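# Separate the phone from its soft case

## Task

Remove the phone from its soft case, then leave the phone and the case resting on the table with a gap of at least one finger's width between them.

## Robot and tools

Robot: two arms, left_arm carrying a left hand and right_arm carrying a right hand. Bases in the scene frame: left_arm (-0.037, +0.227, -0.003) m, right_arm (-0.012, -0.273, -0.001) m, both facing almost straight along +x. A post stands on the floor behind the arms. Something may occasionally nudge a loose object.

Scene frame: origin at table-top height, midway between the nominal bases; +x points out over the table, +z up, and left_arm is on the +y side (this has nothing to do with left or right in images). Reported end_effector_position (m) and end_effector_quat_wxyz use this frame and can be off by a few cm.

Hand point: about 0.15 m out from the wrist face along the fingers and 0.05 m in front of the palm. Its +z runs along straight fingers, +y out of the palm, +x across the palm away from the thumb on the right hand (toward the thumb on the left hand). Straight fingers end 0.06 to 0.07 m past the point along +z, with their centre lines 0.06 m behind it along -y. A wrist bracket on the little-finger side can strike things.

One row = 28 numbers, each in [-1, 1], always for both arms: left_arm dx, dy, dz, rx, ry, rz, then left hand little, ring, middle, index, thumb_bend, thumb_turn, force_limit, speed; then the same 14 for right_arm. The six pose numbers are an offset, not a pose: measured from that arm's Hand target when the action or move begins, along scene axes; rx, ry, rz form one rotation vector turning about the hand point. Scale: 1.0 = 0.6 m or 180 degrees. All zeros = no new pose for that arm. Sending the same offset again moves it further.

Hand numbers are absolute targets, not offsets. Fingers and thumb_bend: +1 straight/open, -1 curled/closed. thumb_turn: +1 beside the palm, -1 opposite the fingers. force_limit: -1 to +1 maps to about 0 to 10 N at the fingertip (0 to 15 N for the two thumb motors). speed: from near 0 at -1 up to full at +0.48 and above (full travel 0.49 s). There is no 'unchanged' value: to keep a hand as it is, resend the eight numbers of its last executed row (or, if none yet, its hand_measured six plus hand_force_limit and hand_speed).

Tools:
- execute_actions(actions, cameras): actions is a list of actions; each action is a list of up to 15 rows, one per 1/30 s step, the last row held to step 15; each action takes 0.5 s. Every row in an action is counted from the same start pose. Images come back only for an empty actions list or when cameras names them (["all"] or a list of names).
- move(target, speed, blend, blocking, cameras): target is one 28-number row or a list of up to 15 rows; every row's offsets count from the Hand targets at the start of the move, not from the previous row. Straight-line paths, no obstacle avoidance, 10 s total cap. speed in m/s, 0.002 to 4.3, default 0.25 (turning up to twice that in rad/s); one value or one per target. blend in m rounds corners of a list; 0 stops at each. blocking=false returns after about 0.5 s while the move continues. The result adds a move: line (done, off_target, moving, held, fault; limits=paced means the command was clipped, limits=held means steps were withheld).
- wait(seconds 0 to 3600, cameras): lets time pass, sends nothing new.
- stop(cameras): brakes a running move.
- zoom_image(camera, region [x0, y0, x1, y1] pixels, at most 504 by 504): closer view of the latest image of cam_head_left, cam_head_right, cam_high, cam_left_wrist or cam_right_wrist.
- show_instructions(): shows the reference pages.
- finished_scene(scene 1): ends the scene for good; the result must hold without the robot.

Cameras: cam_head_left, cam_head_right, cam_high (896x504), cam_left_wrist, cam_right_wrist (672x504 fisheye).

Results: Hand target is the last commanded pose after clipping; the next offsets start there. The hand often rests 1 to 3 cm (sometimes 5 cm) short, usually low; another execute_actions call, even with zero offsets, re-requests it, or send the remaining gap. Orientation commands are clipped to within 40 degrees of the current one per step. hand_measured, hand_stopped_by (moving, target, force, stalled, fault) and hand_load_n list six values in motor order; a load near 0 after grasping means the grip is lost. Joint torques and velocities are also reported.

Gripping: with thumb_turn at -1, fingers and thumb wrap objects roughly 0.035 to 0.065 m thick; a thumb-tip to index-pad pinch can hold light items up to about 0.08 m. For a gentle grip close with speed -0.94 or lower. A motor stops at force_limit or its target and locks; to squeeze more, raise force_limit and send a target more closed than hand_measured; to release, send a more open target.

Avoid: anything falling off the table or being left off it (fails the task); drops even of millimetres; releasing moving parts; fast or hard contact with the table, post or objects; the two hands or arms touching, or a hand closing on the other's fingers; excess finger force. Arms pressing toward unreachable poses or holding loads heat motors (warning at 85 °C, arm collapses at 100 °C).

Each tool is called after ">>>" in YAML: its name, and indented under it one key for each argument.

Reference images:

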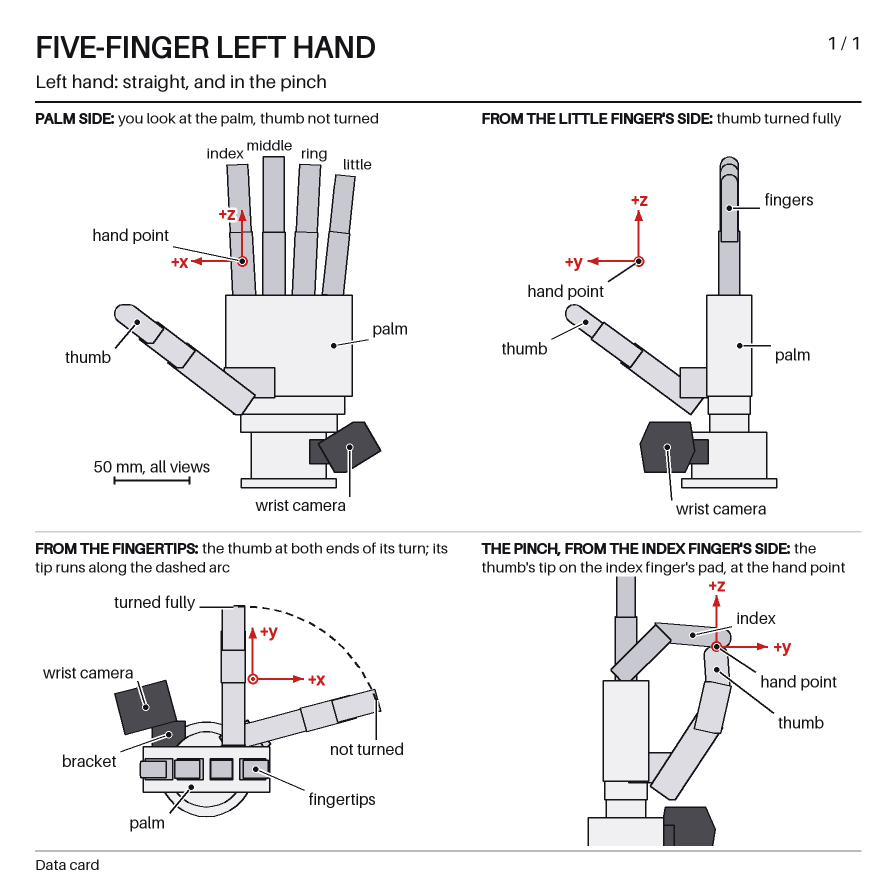

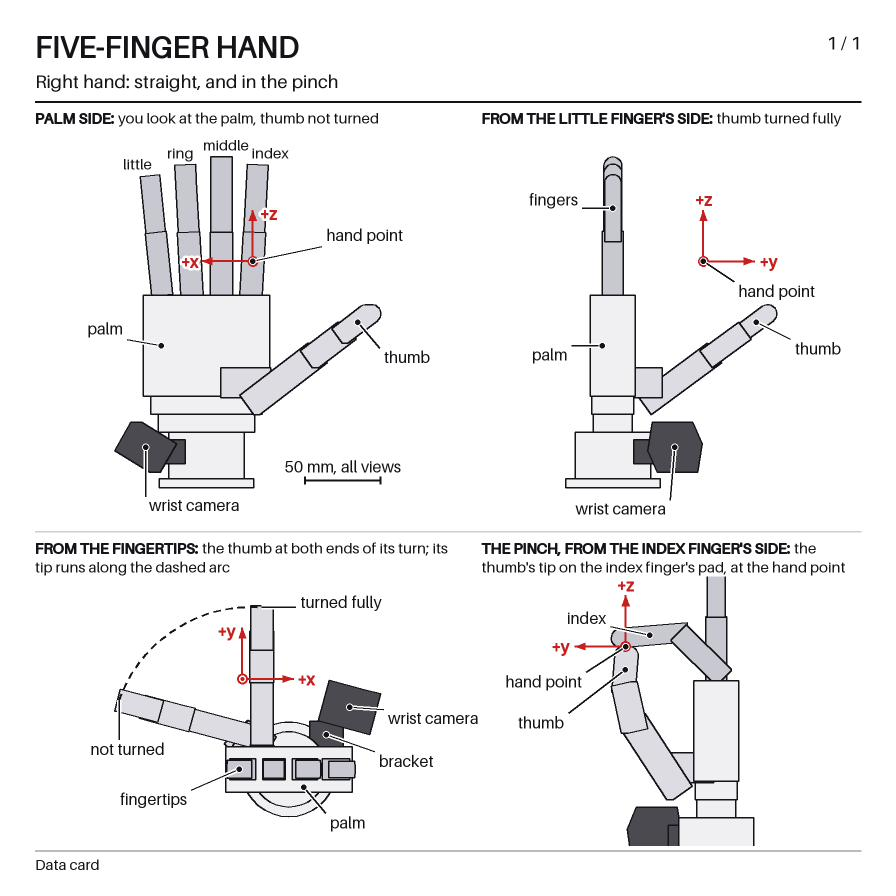

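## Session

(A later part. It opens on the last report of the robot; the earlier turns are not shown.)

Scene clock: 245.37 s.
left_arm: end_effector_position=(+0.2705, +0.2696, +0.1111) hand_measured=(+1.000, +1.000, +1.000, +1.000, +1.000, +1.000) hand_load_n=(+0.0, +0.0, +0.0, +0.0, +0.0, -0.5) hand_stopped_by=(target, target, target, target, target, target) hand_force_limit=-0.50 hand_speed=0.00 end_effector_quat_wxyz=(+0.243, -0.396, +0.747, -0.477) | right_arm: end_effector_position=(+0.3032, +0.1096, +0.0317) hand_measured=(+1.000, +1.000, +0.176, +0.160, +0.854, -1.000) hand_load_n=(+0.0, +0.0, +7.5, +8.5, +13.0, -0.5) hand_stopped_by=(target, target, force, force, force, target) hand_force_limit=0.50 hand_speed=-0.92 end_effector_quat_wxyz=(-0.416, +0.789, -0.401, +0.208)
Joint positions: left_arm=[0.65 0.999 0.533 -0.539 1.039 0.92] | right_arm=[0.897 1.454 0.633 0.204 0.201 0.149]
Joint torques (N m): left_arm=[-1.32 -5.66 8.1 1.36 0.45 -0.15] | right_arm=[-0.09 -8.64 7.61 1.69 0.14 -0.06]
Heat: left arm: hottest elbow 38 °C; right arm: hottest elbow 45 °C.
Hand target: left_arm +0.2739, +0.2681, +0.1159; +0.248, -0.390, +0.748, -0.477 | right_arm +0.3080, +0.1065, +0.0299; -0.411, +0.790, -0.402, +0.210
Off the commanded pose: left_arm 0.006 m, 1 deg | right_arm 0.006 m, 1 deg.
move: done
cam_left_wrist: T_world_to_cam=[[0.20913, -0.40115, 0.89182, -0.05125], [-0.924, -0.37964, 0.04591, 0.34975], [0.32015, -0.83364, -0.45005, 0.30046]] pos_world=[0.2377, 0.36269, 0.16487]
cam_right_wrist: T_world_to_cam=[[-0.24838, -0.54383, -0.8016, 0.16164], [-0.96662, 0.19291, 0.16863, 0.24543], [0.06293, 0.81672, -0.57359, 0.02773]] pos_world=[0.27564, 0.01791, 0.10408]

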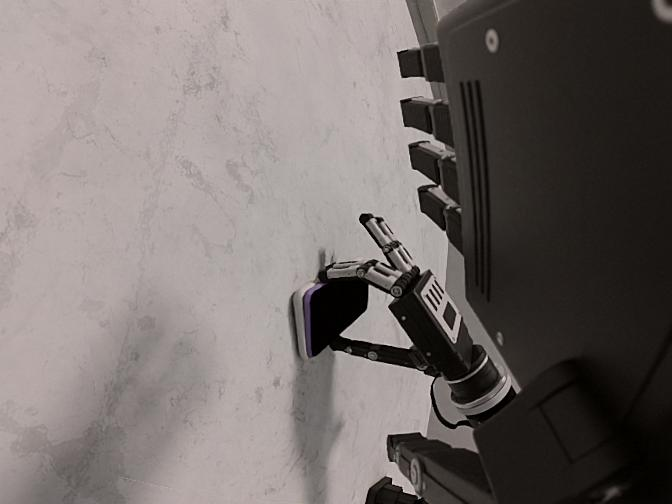

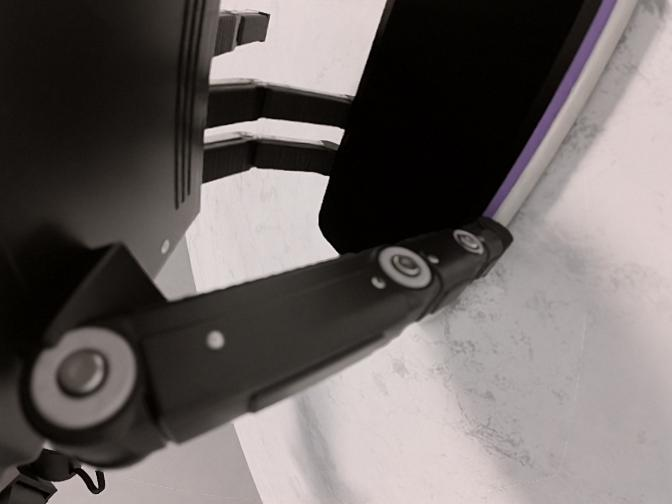

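>>> move:
  target: [0,0,0,0,0,0,1,1,1,1,1,1,-0.5,0,0.012,0.014,0.05,0,0,0,1,1,-0.1,-0.1,0.45,-1,0.5,-0.92]
  speed: 0.03
  cameras: ["cam_left_wrist","cam_right_wrist"]

>>> zoom_image:
  camera: "cam_left_wrist"
  region: [270, 210, 430, 370]

>>> zoom_image:
  camera: "cam_right_wrist"
  region: [250, 0, 622, 372]

Scene clock: 247.47 s.
left_arm: end_effector_position=(+0.2705, +0.2696, +0.1111) hand_measured=(+1.000, +1.000, +1.000, +1.000, +1.000, +1.000) hand_load_n=(+0.0, +0.0, -0.5, +0.0, +0.0, -0.5) hand_stopped_by=(target, target, target, target, target, target) hand_force_limit=-0.50 hand_speed=0.00 end_effector_quat_wxyz=(+0.243, -0.396, +0.747, -0.477) | right_arm: end_effector_position=(+0.3014, +0.1074, +0.0393) hand_measured=(+1.000, +1.000, +0.176, +0.160, +0.850, -1.000) hand_load_n=(-0.5, +0.0, +1.5, +0.0, +0.0, +0.0) hand_stopped_by=(target, target, force, force, force, target) hand_force_limit=0.50 hand_speed=-0.92 end_effector_quat_wxyz=(-0.399, +0.798, -0.403, +0.204)
Joint positions: left_arm=[0.65 0.999 0.533 -0.539 1.039 0.92] | right_arm=[0.897 1.429 0.663 0.108 0.201 0.149]
Joint torques (N m): left_arm=[-1.38 -6.01 8.1 1.21 0.42 -0.14] | right_arm=[-0.15 -10.52 10.41 1.13 0.15 -0.07]
Heat: left arm: hottest elbow 38 °C; right arm: hottest elbow 45 °C.
Hand target: left_arm +0.2739, +0.2681, +0.1159; +0.248, -0.390, +0.748, -0.477 | right_arm +0.3152, +0.1149, +0.0598; -0.411, +0.791, -0.402, +0.210
Off the commanded pose: left_arm 0.006 m, 1 deg | right_arm 0.026 m, 2 deg.
move: off_target (right_arm)
cam_left_wrist: T_world_to_cam=[[0.20913, -0.40115, 0.89182, -0.05125], [-0.924, -0.37964, 0.04591, 0.34975], [0.32015, -0.83364, -0.45005, 0.30046]] pos_world=[0.2377, 0.36269, 0.16487]
cam_right_wrist: T_world_to_cam=[[-0.26887, -0.56873, -0.77734, 0.17392], [-0.962, 0.19851, 0.1875, 0.24008], [0.04768, 0.79821, -0.60049, 0.04164]] pos_world=[0.27573, 0.01802, 0.11519]

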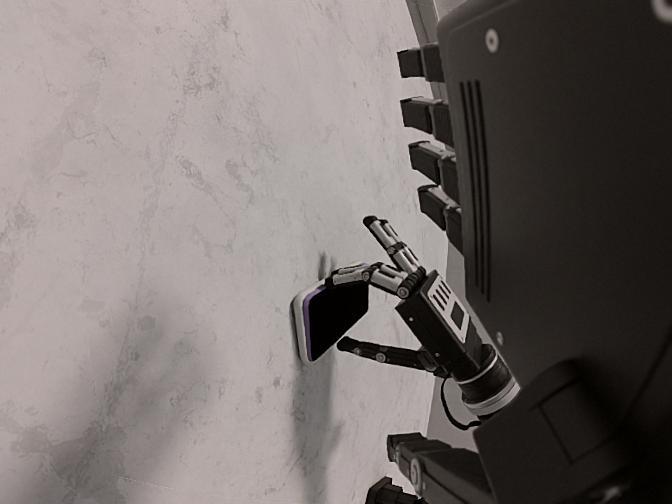

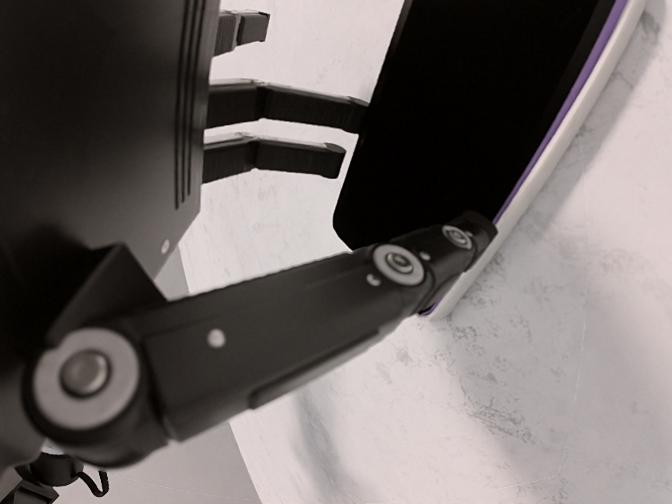

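Scaled by 3.150 from the camera's image (finer frame: 960x720).

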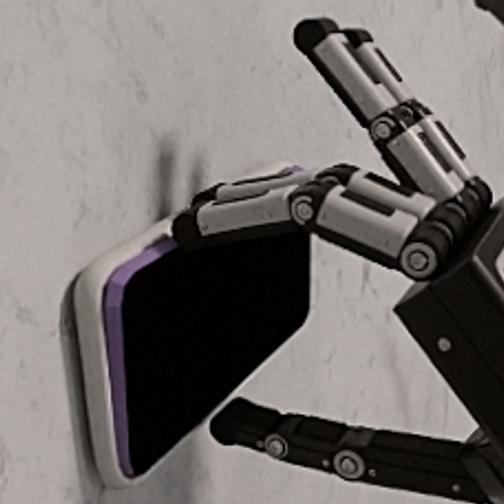

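Scaled by 1.355 from the camera's image (finer frame: 960x720).

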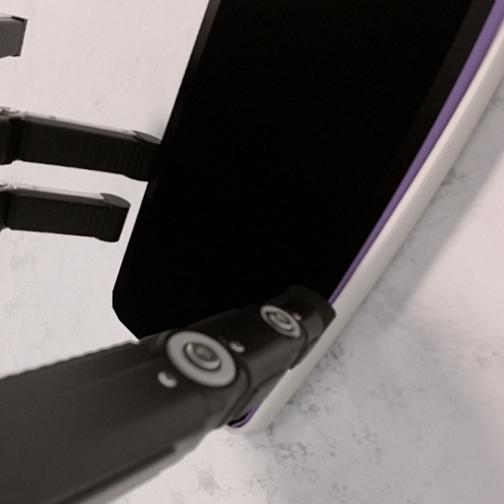

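>>> move:
  target:
    - [0,0,0,0,0,0,1,1,1,1,1,1,-0.5,0,0,0,0,0,0,0,1,1,0.5,0.5,1,-1,-0.75,-0.5]
    - [0,0,0,0,0,0,1,1,1,1,1,1,-0.5,0,-0.01,-0.04,0.09,0,0,0,1,1,0.5,0.5,1,-1,-0.75,-0.5]
  speed: 0.06
  cameras: ["cam_left_wrist","cam_right_wrist"]

>>> zoom_image:
  camera: "cam_left_wrist"
  region: [280, 240, 390, 380]

>>> zoom_image:
  camera: "cam_right_wrist"
  region: [300, 0, 672, 372]

Scene clock: 257.73 s.
left_arm: end_effector_position=(+0.2705, +0.2696, +0.1111) hand_measured=(+1.000, +1.000, +1.000, +1.000, +1.000, +1.000) hand_load_n=(+0.0, +0.0, +0.0, +0.0, +0.0, +0.0) hand_stopped_by=(target, target, target, target, target, target) hand_force_limit=-0.50 hand_speed=0.00 end_effector_quat_wxyz=(+0.243, -0.396, +0.747, -0.477) | right_arm: end_effector_position=(+0.2914, +0.0796, +0.0843) hand_measured=(+1.000, +1.000, +0.500, +0.500, +1.000, -1.000) hand_load_n=(+0.0, +0.0, +0.0, +0.0, +0.0, +0.0) hand_stopped_by=(target, target, target, target, target, target) hand_force_limit=-0.75 hand_speed=-0.50 end_effector_quat_wxyz=(-0.390, +0.802, -0.405, +0.201)
Joint positions: left_arm=[0.65 0.999 0.533 -0.539 1.039 0.92] | right_arm=[0.868 1.26 0.668 -0.083 0.178 0.133]
Joint torques (N m): left_arm=[-1.26 -5.71 8.12 1.29 0.45 -0.13] | right_arm=[-0.15 -8.76 12.52 1.55 0.05 -0.09]
Heat: left arm: hottest elbow 38 °C; right arm: hottest elbow 45 °C.
Hand target: left_arm +0.2739, +0.2681, +0.1159; +0.248, -0.390, +0.748, -0.477 | right_arm +0.3091, +0.0910, +0.1139; -0.411, +0.791, -0.402, +0.210
Off the commanded pose: left_arm 0.006 m, 1 deg | right_arm 0.036 m, 3 deg.
move: off_target (right_arm)
cam_left_wrist: T_world_to_cam=[[0.20913, -0.40115, 0.89182, -0.05125], [-0.924, -0.37964, 0.04591, 0.34975], [0.32015, -0.83364, -0.45005, 0.30046]] pos_world=[0.2377, 0.36269, 0.16487]
cam_right_wrist: T_world_to_cam=[[-0.28078, -0.57942, -0.76514, 0.1937], [-0.95891, 0.20306, 0.19812, 0.22541], [0.04057, 0.78933, -0.61263, 0.09513]] pos_world=[0.26667, -0.00863, 0.16183]

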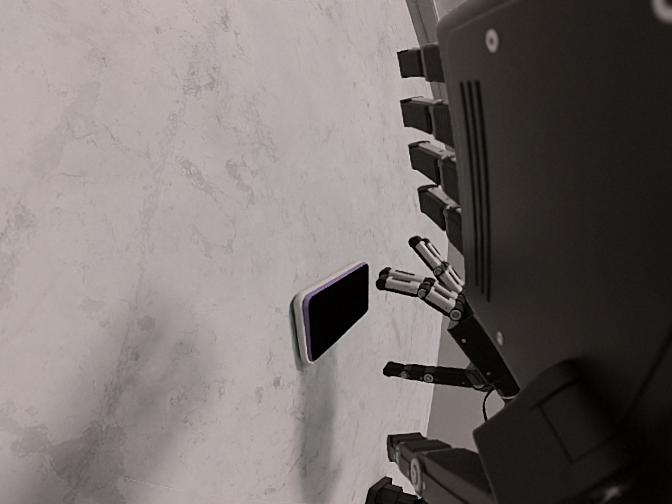

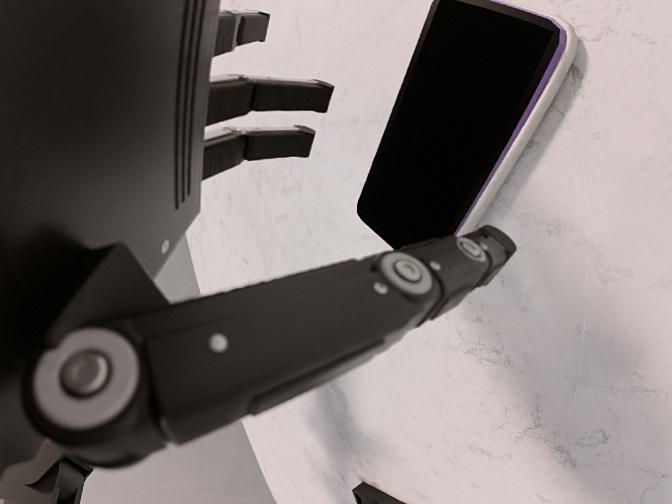

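Scaled by 3.600 from the camera's image (finer frame: 960x720).

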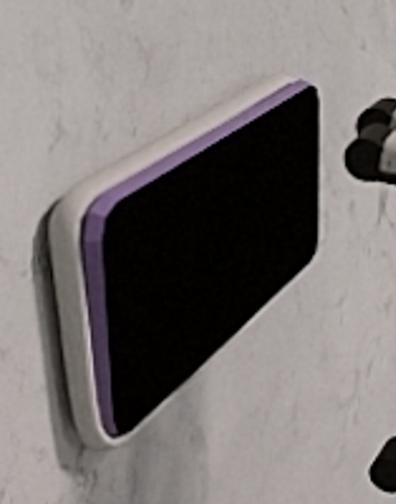

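Scaled by 1.355 from the camera's image (finer frame: 960x720).

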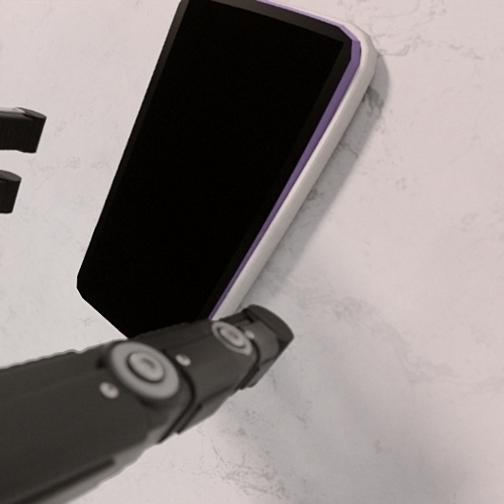

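>>> move:
  target:
    - [0,0,0,0,0,0,1,1,1,1,1,1,-0.5,0,0.0567,-0.065,-0.0567,0.0045,-0.0056,0.0167,1,1,0.5,0.5,1,-1,-0.75,-0.5]
    - [0,0,0,0,0,0,1,1,1,1,1,1,-0.5,0,0.0567,-0.065,-0.1250,0.0045,-0.0056,0.0167,1,1,0.5,0.5,1,-1,-0.75,-0.5]
  speed: 0.08

Scene clock: 264.83 s.
left_arm: end_effector_position=(+0.2705, +0.2696, +0.1111) hand_measured=(+1.000, +1.000, +1.000, +1.000, +1.000, +1.000) hand_load_n=(+0.0, +0.0, +0.0, +0.0, +0.0, -0.5) hand_stopped_by=(target, target, target, target, target, target) hand_force_limit=-0.50 hand_speed=0.00 end_effector_quat_wxyz=(+0.243, -0.396, +0.747, -0.477) | right_arm: end_effector_position=(+0.3355, +0.0513, +0.0344) hand_measured=(+1.000, +1.000, +0.500, +0.500, +1.000, -1.000) hand_load_n=(+0.0, +0.0, +0.0, +0.0, +0.0, +0.0) hand_stopped_by=(target, target, target, target, target, target) hand_force_limit=-0.75 hand_speed=-0.50 end_effector_quat_wxyz=(-0.416, +0.801, -0.384, +0.196)
Joint positions: left_arm=[0.65 0.999 0.533 -0.539 1.039 0.92] | right_arm=[0.7 1.404 0.596 0.193 0.001 0.007]
Joint torques (N m): left_arm=[-1.67 -5.83 8.09 1.28 0.46 -0.13] | right_arm=[-0.03 -8.29 7.32 3.32 -0.05 -0.09]
Heat: left arm: hottest elbow 38 °C; right arm: hottest elbow 45 °C.
Hand target: left_arm +0.2739, +0.2681, +0.1159; +0.248, -0.390, +0.748, -0.477 | right_arm +0.3432, +0.0519, +0.0388; -0.425, +0.796, -0.379, +0.204
Off the commanded pose: left_arm 0.006 m, 1 deg | right_arm 0.009 m, 2 deg.
move: done

>>> move:
  target: [0,0,0,0,0,0,1,1,1,1,1,1,-0.5,0,0.003,-0.0125,-0.0065,0.0035,-0.0043,0,1,1,0.5,0.5,1,-1,-0.75,-0.5]
  speed: 0.06
  cameras: ["cam_right_wrist"]

>>> zoom_image:
  camera: "cam_right_wrist"
  region: [250, 60, 550, 360]

Scene clock: 266.20 s.
left_arm: end_effector_position=(+0.2705, +0.2696, +0.1111) hand_measured=(+1.000, +1.000, +1.000, +1.000, +1.000, +1.000) hand_load_n=(+0.0, +0.0, +0.0, +0.0, +0.0, +0.0) hand_stopped_by=(target, target, target, target, target, target) hand_force_limit=-0.50 hand_speed=0.00 end_effector_quat_wxyz=(+0.243, -0.396, +0.747, -0.477) | right_arm: end_effector_position=(+0.3371, +0.0449, +0.0318) hand_measured=(+1.000, +1.000, +0.500, +0.500, +1.000, -1.000) hand_load_n=(+0.0, +0.0, +0.0, +0.0, +0.0, +0.0) hand_stopped_by=(target, target, target, target, target, target) hand_force_limit=-0.75 hand_speed=-0.50 end_effector_quat_wxyz=(-0.425, +0.797, -0.381, +0.199)
Joint positions: left_arm=[0.65 0.999 0.533 -0.539 1.039 0.92] | right_arm=[0.682 1.404 0.571 0.238 -0.016 -0.003]
Joint torques (N m): left_arm=[-1.26 -5.71 8.14 1.26 0.46 -0.15] | right_arm=[-0.09 -7.88 7.12 3.28 -0.06 -0.11]
Heat: left arm: hottest elbow 38 °C; right arm: hottest elbow 45 °C.
Hand target: left_arm +0.2739, +0.2681, +0.1159; +0.248, -0.390, +0.748, -0.477 | right_arm +0.3448, +0.0444, +0.0348; -0.432, +0.792, -0.378, +0.207
Off the commanded pose: left_arm 0.006 m, 1 deg | right_arm 0.009 m, 1 deg.
move: done
cam_right_wrist: T_world_to_cam=[[-0.21636, -0.55137, -0.80572, 0.12458], [-0.97596, 0.14443, 0.16324, 0.29609], [0.02636, 0.82166, -0.56936, 0.0905]] pos_world=[0.31354, -0.04844, 0.10357]

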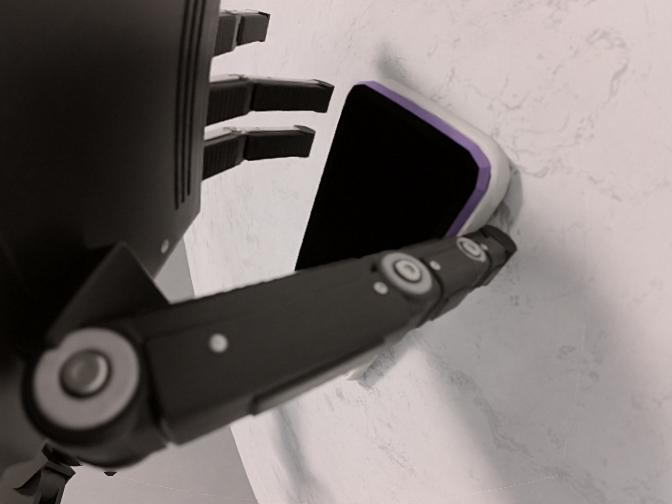

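Scaled by 1.680 from the camera's image (finer frame: 960x720).

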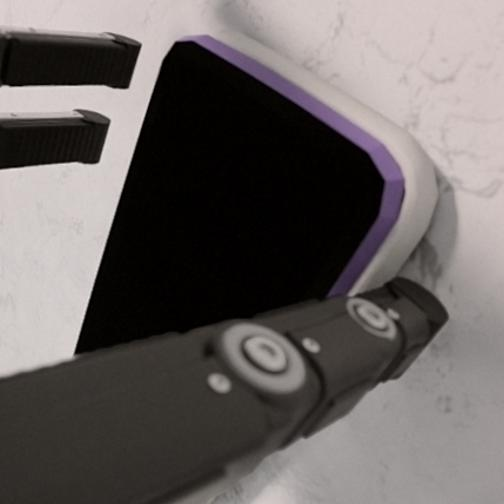

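>>> move:
  target: [0,0,0,0,0,0,1,1,1,1,1,1,-0.5,0,0,0.001,-0.0025,0,0,0,1,1,0.5,0.5,1,-1,-0.75,-0.5]
  speed: 0.06

>>> move:
  target: [0,0,0,0,0,0,1,1,1,1,1,1,-0.5,0,0,0,0,0,0,0,1,1,0.0,0.0,0.55,-1,-0.75,-0.92]
  cameras: ["cam_right_wrist","cam_left_wrist"]

>>> zoom_image:
  camera: "cam_left_wrist"
  region: [280, 200, 440, 360]

Scene clock: 267.67 s.
left_arm: end_effector_position=(+0.2705, +0.2696, +0.1111) hand_measured=(+1.000, +1.000, +1.000, +1.000, +1.000, +1.000) hand_load_n=(+0.0, +0.0, +0.0, +0.0, +0.0, +0.0) hand_stopped_by=(target, target, target, target, target, target) hand_force_limit=-0.50 hand_speed=0.00 end_effector_quat_wxyz=(+0.243, -0.396, +0.747, -0.477) | right_arm: end_effector_position=(+0.3377, +0.0454, +0.0313) hand_measured=(+1.000, +1.000, +0.500, +0.500, +1.000, -1.000) hand_load_n=(+0.0, +0.0, +0.0, +0.0, +0.0, +0.0) hand_stopped_by=(target, target, target, target, target, target) hand_force_limit=-0.75 hand_speed=-0.50 end_effector_quat_wxyz=(-0.425, +0.796, -0.381, +0.199)
Joint positions: left_arm=[0.65 0.999 0.533 -0.539 1.039 0.92] | right_arm=[0.682 1.407 0.571 0.243 -0.016 -0.003]
Joint torques (N m): left_arm=[-1.2 -5.71 8.17 1.33 0.46 -0.16] | right_arm=[0.03 -7.71 7.06 3.33 -0.01 -0.08]
Heat: left arm: hottest elbow 38 °C; right arm: hottest elbow 45 °C.
Hand target: left_arm +0.2739, +0.2681, +0.1159; +0.248, -0.390, +0.748, -0.477 | right_arm +0.3449, +0.0450, +0.0334; -0.432, +0.792, -0.378, +0.207
Off the commanded pose: left_arm 0.006 m, 1 deg | right_arm 0.007 m, 1 deg.
move: done

Scene clock: 269.00 s.
left_arm: end_effector_position=(+0.2705, +0.2696, +0.1111) hand_measured=(+1.000, +1.000, +1.000, +1.000, +1.000, +1.000) hand_load_n=(+0.0, +0.0, -0.5, +0.0, -0.5, +0.0) hand_stopped_by=(target, target, target, target, target, target) hand_force_limit=-0.50 hand_speed=0.00 end_effector_quat_wxyz=(+0.243, -0.396, +0.747, -0.477) | right_arm: end_effector_position=(+0.3379, +0.0455, +0.0315) hand_measured=(+1.000, +1.000, +0.270, +0.262, +0.882, -1.000) hand_load_n=(+0.0, -0.5, +1.0, +2.0, +3.0, +0.0) hand_stopped_by=(target, target, force, force, force, target) hand_force_limit=-0.75 hand_speed=-0.92 end_effector_quat_wxyz=(-0.426, +0.796, -0.381, +0.200)
Joint positions: left_arm=[0.65 0.999 0.533 -0.539 1.039 0.92] | right_arm=[0.682 1.408 0.571 0.245 -0.016 -0.003]
Joint torques (N m): left_arm=[-1.32 -5.83 8.13 1.26 0.44 -0.14] | right_arm=[-0.03 -7.77 7.05 3.26 -0.02 -0.08]
Heat: left arm: hottest elbow 38 °C; right arm: hottest elbow 45 °C.
Hand target: left_arm +0.2739, +0.2681, +0.1159; +0.248, -0.390, +0.748, -0.477 | right_arm +0.3449, +0.0450, +0.0333; -0.432, +0.792, -0.378, +0.207
Off the commanded pose: left_arm 0.006 m, 1 deg | right_arm 0.007 m, 1 deg.
move: done
cam_left_wrist: T_world_to_cam=[[0.20913, -0.40115, 0.89182, -0.05125], [-0.924, -0.37964, 0.04591, 0.34975], [0.32015, -0.83364, -0.45005, 0.30046]] pos_world=[0.2377, 0.36269, 0.16487]
cam_right_wrist: T_world_to_cam=[[-0.21387, -0.54986, -0.80741, 0.12397], [-0.97647, 0.14386, 0.16068, 0.29719], [0.0278, 0.82277, -0.56769, 0.08916]] pos_world=[0.31423, -0.04795, 0.10296]
Images, in order (width x height): cam_left_wrist 672x504, cam_right_wrist 672x504.

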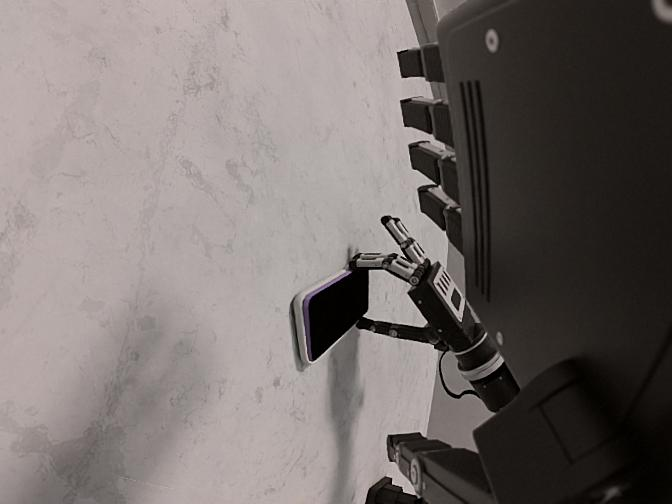

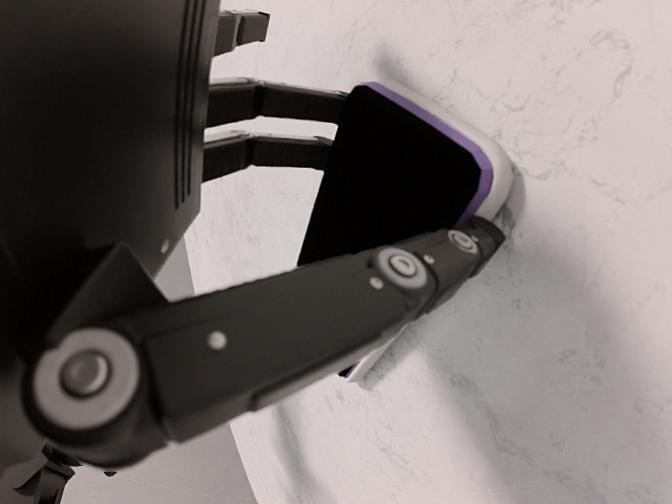

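Scaled by 3.150 from the camera's image (finer frame: 960x720).

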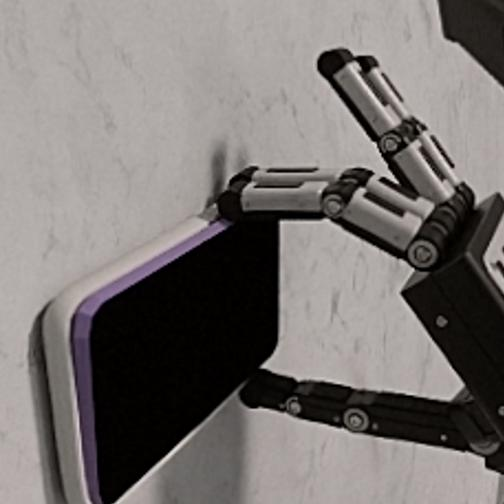

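>>> move:
  target: [0,0,0,0,0,0,1,1,1,1,1,1,-0.5,0,0,0,0,0,0,0,1,1,-0.1,-0.1,0.45,-1,0.5,-0.92]

>>> move:
  target: [0,0,0,0,0,0,1,1,1,1,1,1,-0.5,0,0.012,0.01,0.06,0,0,0,1,1,-0.1,-0.1,0.45,-1,0.5,-0.92]
  speed: 0.03
  cameras: ["cam_left_wrist","cam_right_wrist"]

>>> zoom_image:
  camera: "cam_left_wrist"
  region: [280, 200, 440, 360]

>>> zoom_image:
  camera: "cam_right_wrist"
  region: [250, 60, 550, 360]

Scene clock: 270.80 s.
left_arm: end_effector_position=(+0.2705, +0.2696, +0.1111) hand_measured=(+1.000, +1.000, +1.000, +1.000, +1.000, +1.000) hand_load_n=(+0.5, +0.0, +0.0, +0.0, +0.0, +0.0) hand_stopped_by=(target, target, target, target, target, target) hand_force_limit=-0.50 hand_speed=0.00 end_effector_quat_wxyz=(+0.243, -0.396, +0.747, -0.477) | right_arm: end_effector_position=(+0.3387, +0.0462, +0.0323) hand_measured=(+1.000, +1.000, +0.184, +0.182, +0.862, -1.000) hand_load_n=(+0.0, +0.0, +7.5, +7.0, +14.0, +1.0) hand_stopped_by=(target, target, force, force, force, target) hand_force_limit=0.50 hand_speed=-0.92 end_effector_quat_wxyz=(-0.428, +0.795, -0.380, +0.201)
Joint positions: left_arm=[0.65 0.999 0.533 -0.539 1.039 0.92] | right_arm=[0.682 1.408 0.571 0.25 -0.016 -0.003]
Joint torques (N m): left_arm=[-1.49 -5.6 8.08 1.32 0.46 -0.13] | right_arm=[-0.03 -7.82 7.06 3.04 -0.01 -0.08]
Heat: left arm: hottest elbow 38 °C; right arm: hottest elbow 45 °C.
Hand target: left_arm +0.2739, +0.2681, +0.1159; +0.248, -0.390, +0.748, -0.477 | right_arm +0.3449, +0.0450, +0.0333; -0.432, +0.792, -0.378, +0.207
Off the commanded pose: left_arm 0.006 m, 1 deg | right_arm 0.006 m, 1 deg.
move: done

Scene clock: 272.47 s.
left_arm: end_effector_position=(+0.2705, +0.2696, +0.1111) hand_measured=(+1.000, +1.000, +1.000, +1.000, +1.000, +1.000) hand_load_n=(+0.0, +0.0, +0.0, -0.5, +0.0, -0.5) hand_stopped_by=(target, target, target, target, target, target) hand_force_limit=-0.50 hand_speed=0.00 end_effector_quat_wxyz=(+0.243, -0.396, +0.747, -0.477) | right_arm: end_effector_position=(+0.3335, +0.0420, +0.0442) hand_measured=(+1.000, +1.000, +0.182, +0.182, +0.858, -1.000) hand_load_n=(+0.0, +0.0, +0.0, +0.0, +0.5, +0.0) hand_stopped_by=(target, target, force, force, force, target) hand_force_limit=0.50 hand_speed=-0.92 end_effector_quat_wxyz=(-0.415, +0.802, -0.383, +0.194)
Joint positions: left_arm=[0.65 0.999 0.533 -0.539 1.039 0.92] | right_arm=[0.682 1.359 0.59 0.151 -0.016 -0.003]
Joint torques (N m): left_arm=[-1.44 -6.01 8.06 1.32 0.47 -0.13] | right_arm=[0.03 -9.52 11.1 1.47 0.03 -0.07]
Heat: left arm: hottest elbow 38 °C; right arm: hottest elbow 45 °C.
Hand target: left_arm +0.2739, +0.2681, +0.1159; +0.248, -0.390, +0.748, -0.477 | right_arm +0.3522, +0.0511, +0.0695; -0.432, +0.792, -0.378, +0.207
Off the commanded pose: left_arm 0.006 m, 1 deg | right_arm 0.032 m, 3 deg.
move: off_target (right_arm)
cam_left_wrist: T_world_to_cam=[[0.20913, -0.40115, 0.89182, -0.05125], [-0.924, -0.37964, 0.04591, 0.34975], [0.32015, -0.83364, -0.45005, 0.30046]] pos_world=[0.2377, 0.36269, 0.16487]
cam_right_wrist: T_world_to_cam=[[-0.23069, -0.56309, -0.79354, 0.13696], [-0.9729, 0.14674, 0.17871, 0.28919], [0.01581, 0.81326, -0.58168, 0.10436]] pos_world=[0.3113, -0.05019, 0.11771]

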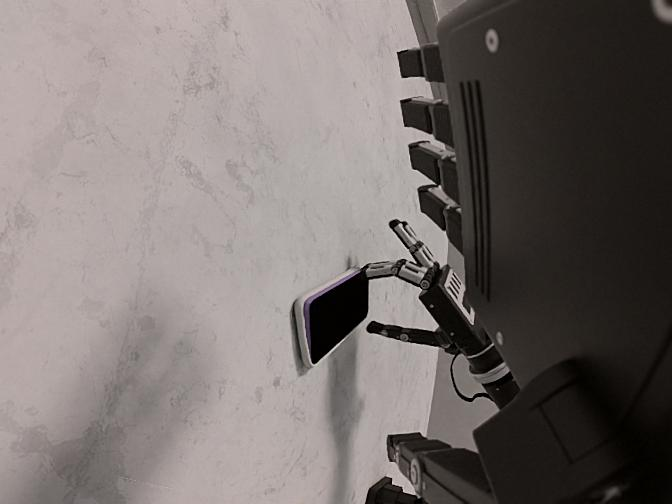

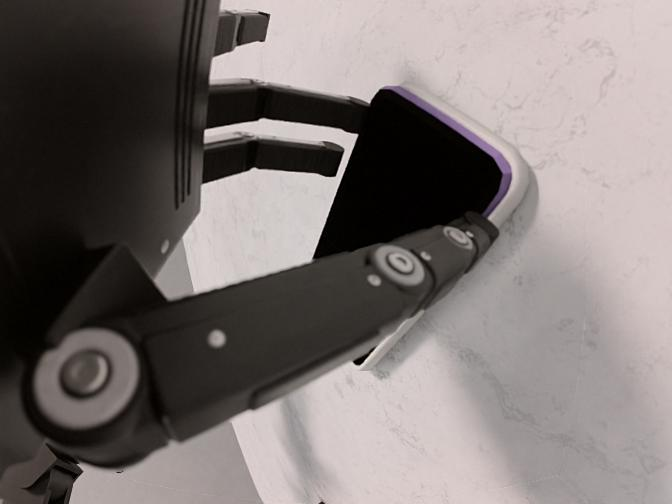

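Scaled by 3.150 from the camera's image (finer frame: 960x720).

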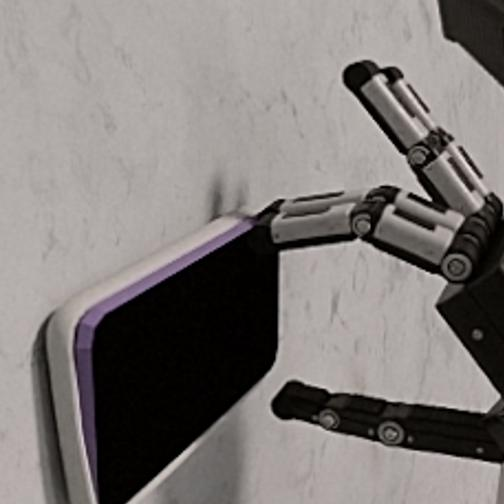

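Scaled by 1.680 from the camera's image (finer frame: 960x720).

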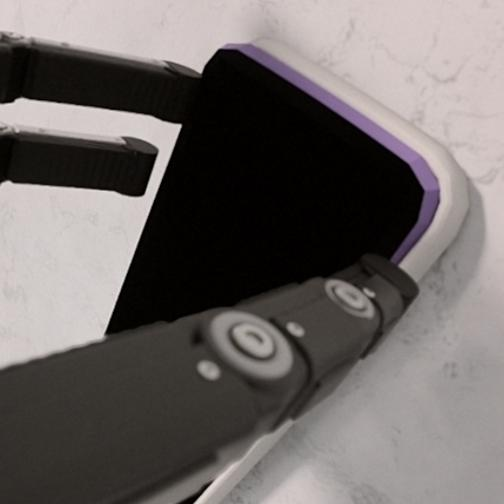

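>>> move:
  target:
    - [0,0,0,0,0,0,1,1,1,1,1,1,-0.5,0,0,0,0,0,0,0,1,1,0.5,0.5,1,-1,-0.75,-0.5]
    - [0,0,0,0,0,0,1,1,1,1,1,1,-0.5,0,0.03,-0.09,0.14,0,0,0,1,1,0.5,0.5,1,-1,-0.75,-0.5]
  speed: 0.1
  cameras: ["cam_left_wrist","cam_right_wrist","cam_high"]

>>> zoom_image:
  camera: "cam_right_wrist"
  region: [250, 0, 650, 400]

>>> zoom_image:
  camera: "cam_left_wrist"
  region: [280, 240, 390, 380]

Scene clock: 281.03 s.
left_arm: end_effector_position=(+0.2705, +0.2696, +0.1111) hand_measured=(+1.000, +1.000, +1.000, +1.000, +1.000, +1.000) hand_load_n=(+0.0, +0.0, +0.0, +0.0, +0.0, +0.0) hand_stopped_by=(target, target, target, target, target, target) hand_force_limit=-0.50 hand_speed=0.00 end_effector_quat_wxyz=(+0.243, -0.396, +0.747, -0.477) | right_arm: end_effector_position=(+0.3520, -0.0074, +0.1243) hand_measured=(+1.000, +1.000, +0.500, +0.500, +1.000, -1.000) hand_load_n=(+0.0, +0.0, +0.5, +0.0, +0.0, +0.0) hand_stopped_by=(target, target, target, target, target, target) hand_force_limit=-0.75 hand_speed=-0.50 end_effector_quat_wxyz=(-0.416, +0.801, -0.386, +0.191)
Joint positions: left_arm=[0.65 0.999 0.533 -0.539 1.039 0.92] | right_arm=[0.526 1.158 0.684 -0.154 -0.146 -0.088]
Joint torques (N m): left_arm=[-1.44 -5.89 8.16 1.28 0.44 -0.13] | right_arm=[-0.09 -7.65 13.11 1.58 -0.12 -0.08]
Heat: left arm: hottest elbow 38 °C; right arm: hottest elbow 45 °C.
Hand target: left_arm +0.2739, +0.2681, +0.1159; +0.248, -0.390, +0.748, -0.477 | right_arm +0.3702, -0.0029, +0.1536; -0.432, +0.792, -0.378, +0.207
Off the commanded pose: left_arm 0.006 m, 1 deg | right_arm 0.035 m, 3 deg.
move: off_target (right_arm)
cam_left_wrist: T_world_to_cam=[[0.20913, -0.40115, 0.89182, -0.05125], [-0.924, -0.37964, 0.04591, 0.34975], [0.32015, -0.83364, -0.45005, 0.30046]] pos_world=[0.2377, 0.36269, 0.16487]
cam_right_wrist: T_world_to_cam=[[-0.23684, -0.55934, -0.79439, 0.17922], [-0.97147, 0.14687, 0.18623, 0.29869], [0.01251, 0.81583, -0.57816, 0.19169]] pos_world=[0.33022, -0.1, 0.19758]
Images, in order (width x height): cam_high 896x504, cam_left_wrist 672x504, cam_right_wrist 672x504.

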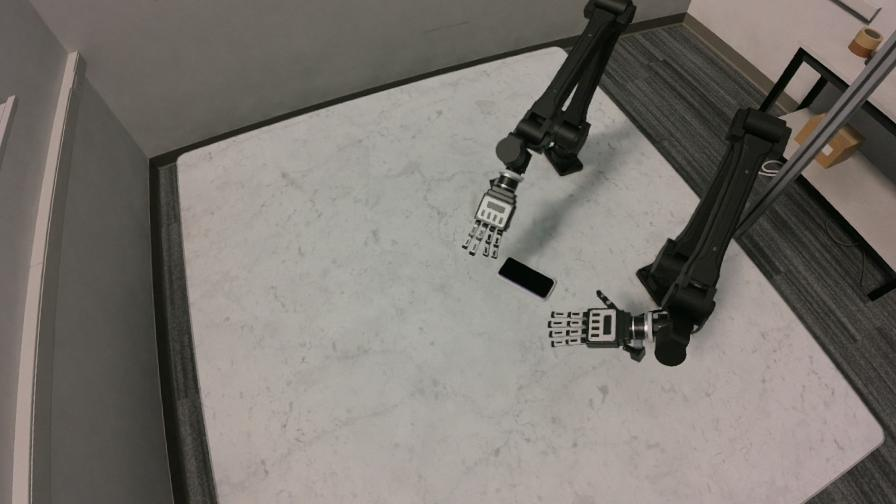

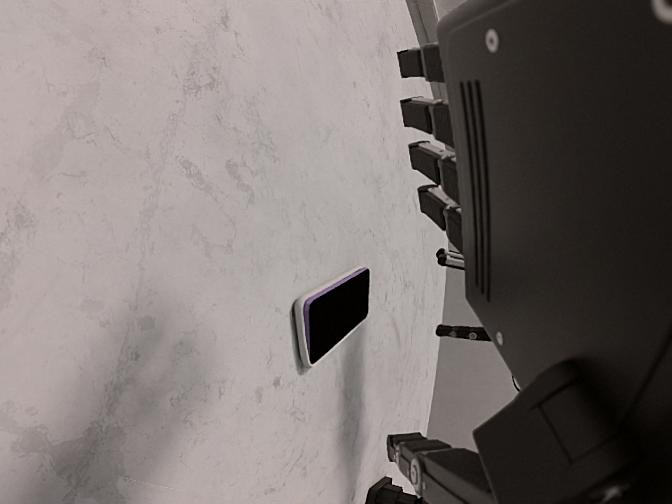

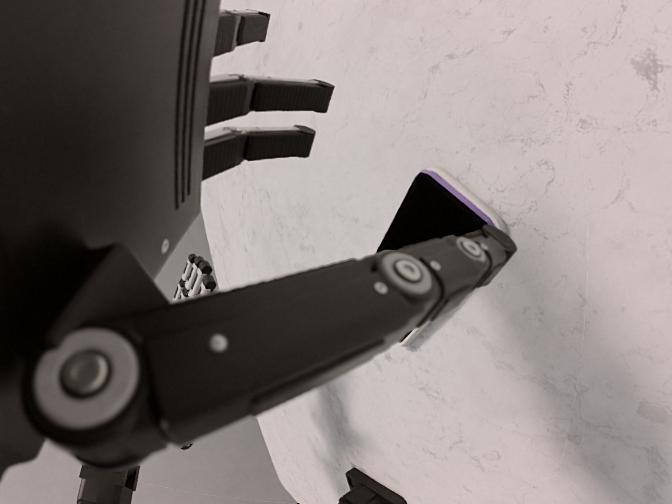

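Scaled by 1.260 from the camera's image (finer frame: 960x720).

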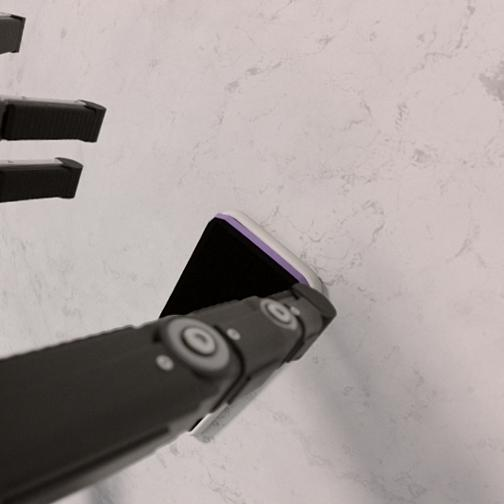

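Scaled by 3.600 from the camera's image (finer frame: 960x720).

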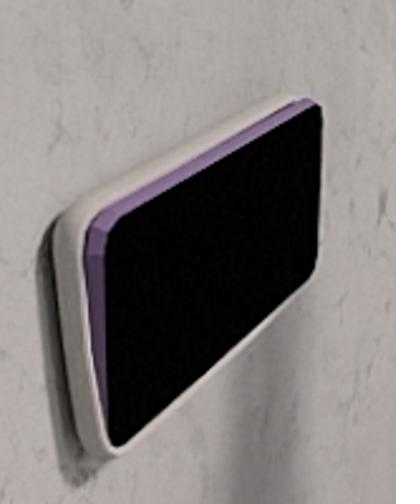

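>>> zoom_image:
  camera: "cam_high"
  region: [480, 240, 580, 310]

Scaled by 5.040 from the camera's image (finer frame: 1280x720).

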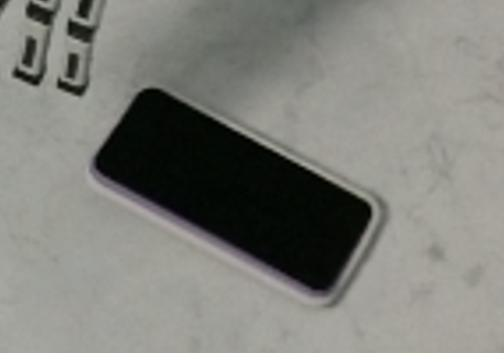

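>>> move:
  target:
    - [-0.02,-0.10,0.17,0.0027,0.0644,0.36,1,1,0.5,0.5,1,-1,-0.75,-0.2,0.03,-0.06,0.0,0,0,0,1,1,0.5,0.5,1,-1,-0.75,-0.5]
    - [-0.0038,-0.2885,0.04,0.0027,0.0644,0.36,1,1,0.5,0.5,1,-1,-0.75,-0.2,0.03,-0.06,0.0,0,0,0,1,1,0.5,0.5,1,-1,-0.75,-0.5]
  speed: 0.15
  cameras: ["cam_left_wrist","cam_right_wrist","cam_high","cam_head_left"]

Scene clock: 293.73 s.
left_arm: end_effector_position=(+0.2663, +0.1028, +0.1302) hand_measured=(+1.000, +1.000, +0.500, +0.500, +1.000, -1.000) hand_load_n=(+0.0, +0.0, +0.0, +0.5, +0.0, +0.0) hand_stopped_by=(target, target, target, target, target, target) hand_force_limit=-0.75 hand_speed=-0.20 end_effector_quat_wxyz=(-0.396, +0.771, -0.452, +0.214) | right_arm: end_effector_position=(+0.3673, -0.0417, +0.1235) hand_measured=(+1.000, +1.000, +0.500, +0.500, +1.000, -1.000) hand_load_n=(+0.0, +0.0, +0.0, +0.0, +0.0, +0.0) hand_stopped_by=(target, target, target, target, target, target) hand_force_limit=-0.75 hand_speed=-0.50 end_effector_quat_wxyz=(-0.416, +0.801, -0.386, +0.188)
Joint positions: left_arm=[-0.718 0.937 0.647 -0.89 -0.871 -1.042] | right_arm=[0.41 1.158 0.684 -0.17 -0.244 -0.154]
Joint torques (N m): left_arm=[-1.38 -4.19 9.78 0.69 -0.91 -0.12] | right_arm=[-0.21 -7.41 13.45 1.54 -0.17 -0.09]
Heat: left arm: hottest elbow 39 °C; right arm: hottest elbow 46 °C.
Hand target: left_arm +0.2716, +0.0949, +0.1400; -0.393, +0.772, -0.445, +0.227 | right_arm +0.3882, -0.0390, +0.1535; -0.432, +0.792, -0.378, +0.207
Off the commanded pose: left_arm 0.014 m, 2 deg | right_arm 0.037 m, 3 deg.
move: off_target (left_arm, right_arm)
cam_left_wrist: T_world_to_cam=[[0.61262, 0.07051, 0.78722, -0.2766], [-0.03411, -0.99273, 0.11546, 0.09876], [0.78964, -0.09758, -0.60576, -0.00902]] pos_world=[0.17994, 0.11667, 0.20089]
cam_right_wrist: T_world_to_cam=[[-0.23958, -0.55662, -0.79547, 0.16431], [-0.97084, 0.14474, 0.19112, 0.31788], [0.00876, 0.81806, -0.57506, 0.21998]] pos_world=[0.34604, -0.13452, 0.19645]
Images, in order (width x height): cam_head_left 896x504, cam_high 896x504, cam_left_wrist 672x504, cam_right_wrist 672x504.

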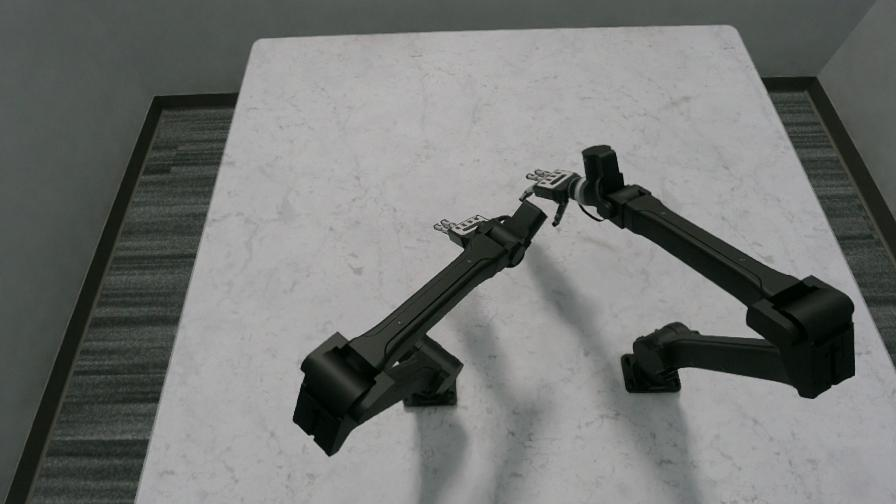

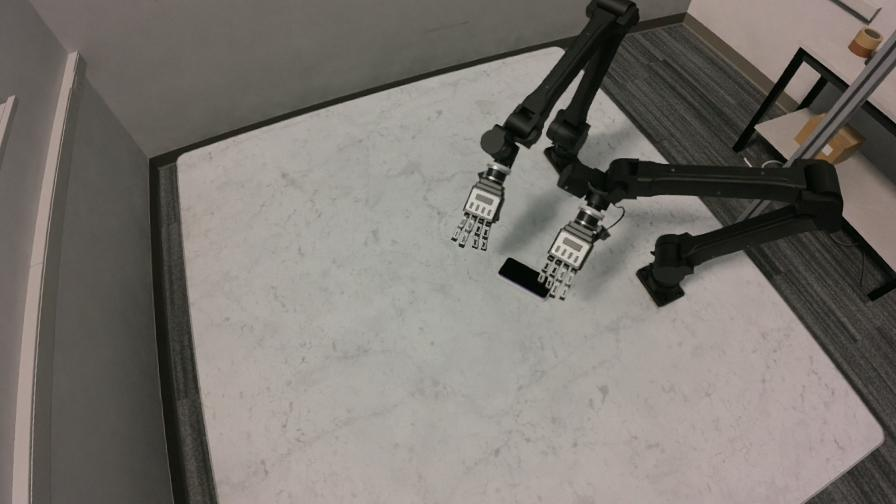

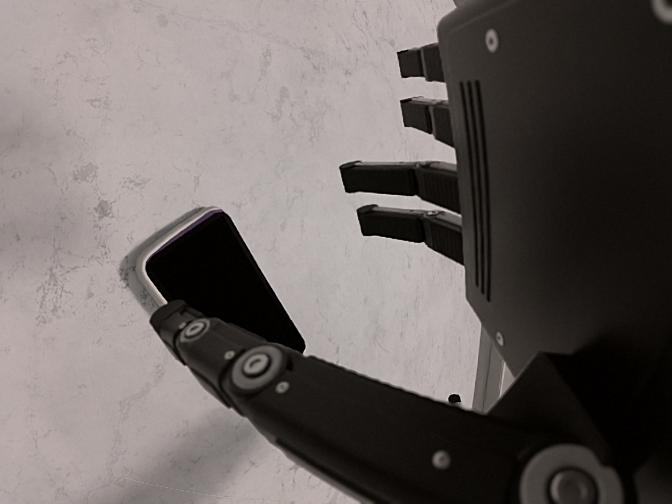

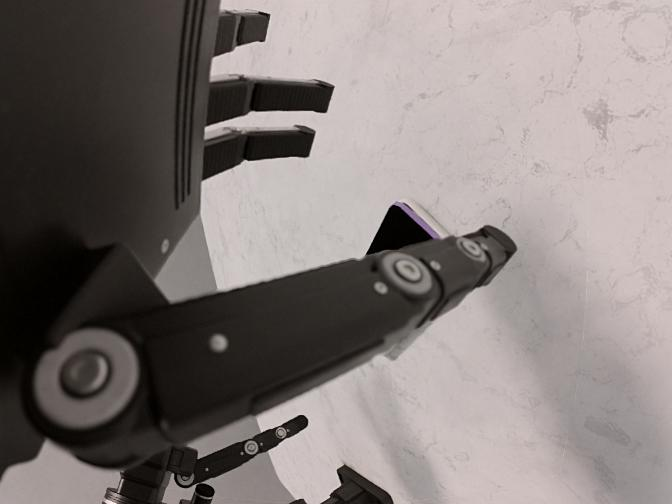

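>>> zoom_image:
  camera: "cam_left_wrist"
  region: [100, 180, 340, 380]

>>> zoom_image:
  camera: "cam_high"
  region: [440, 180, 640, 330]

Scaled by 2.100 from the camera's image (finer frame: 960x720).

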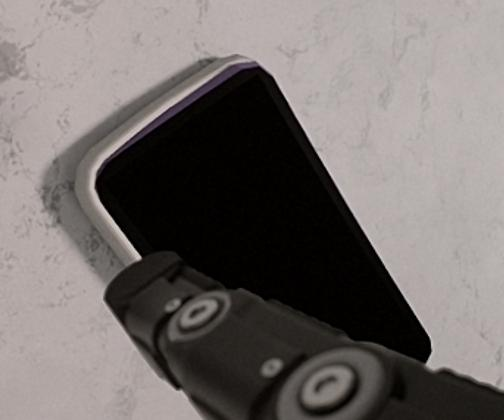

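Scaled by 2.520 from the camera's image (finer frame: 1280x720).

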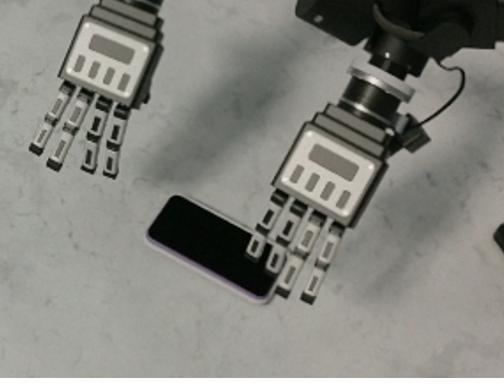

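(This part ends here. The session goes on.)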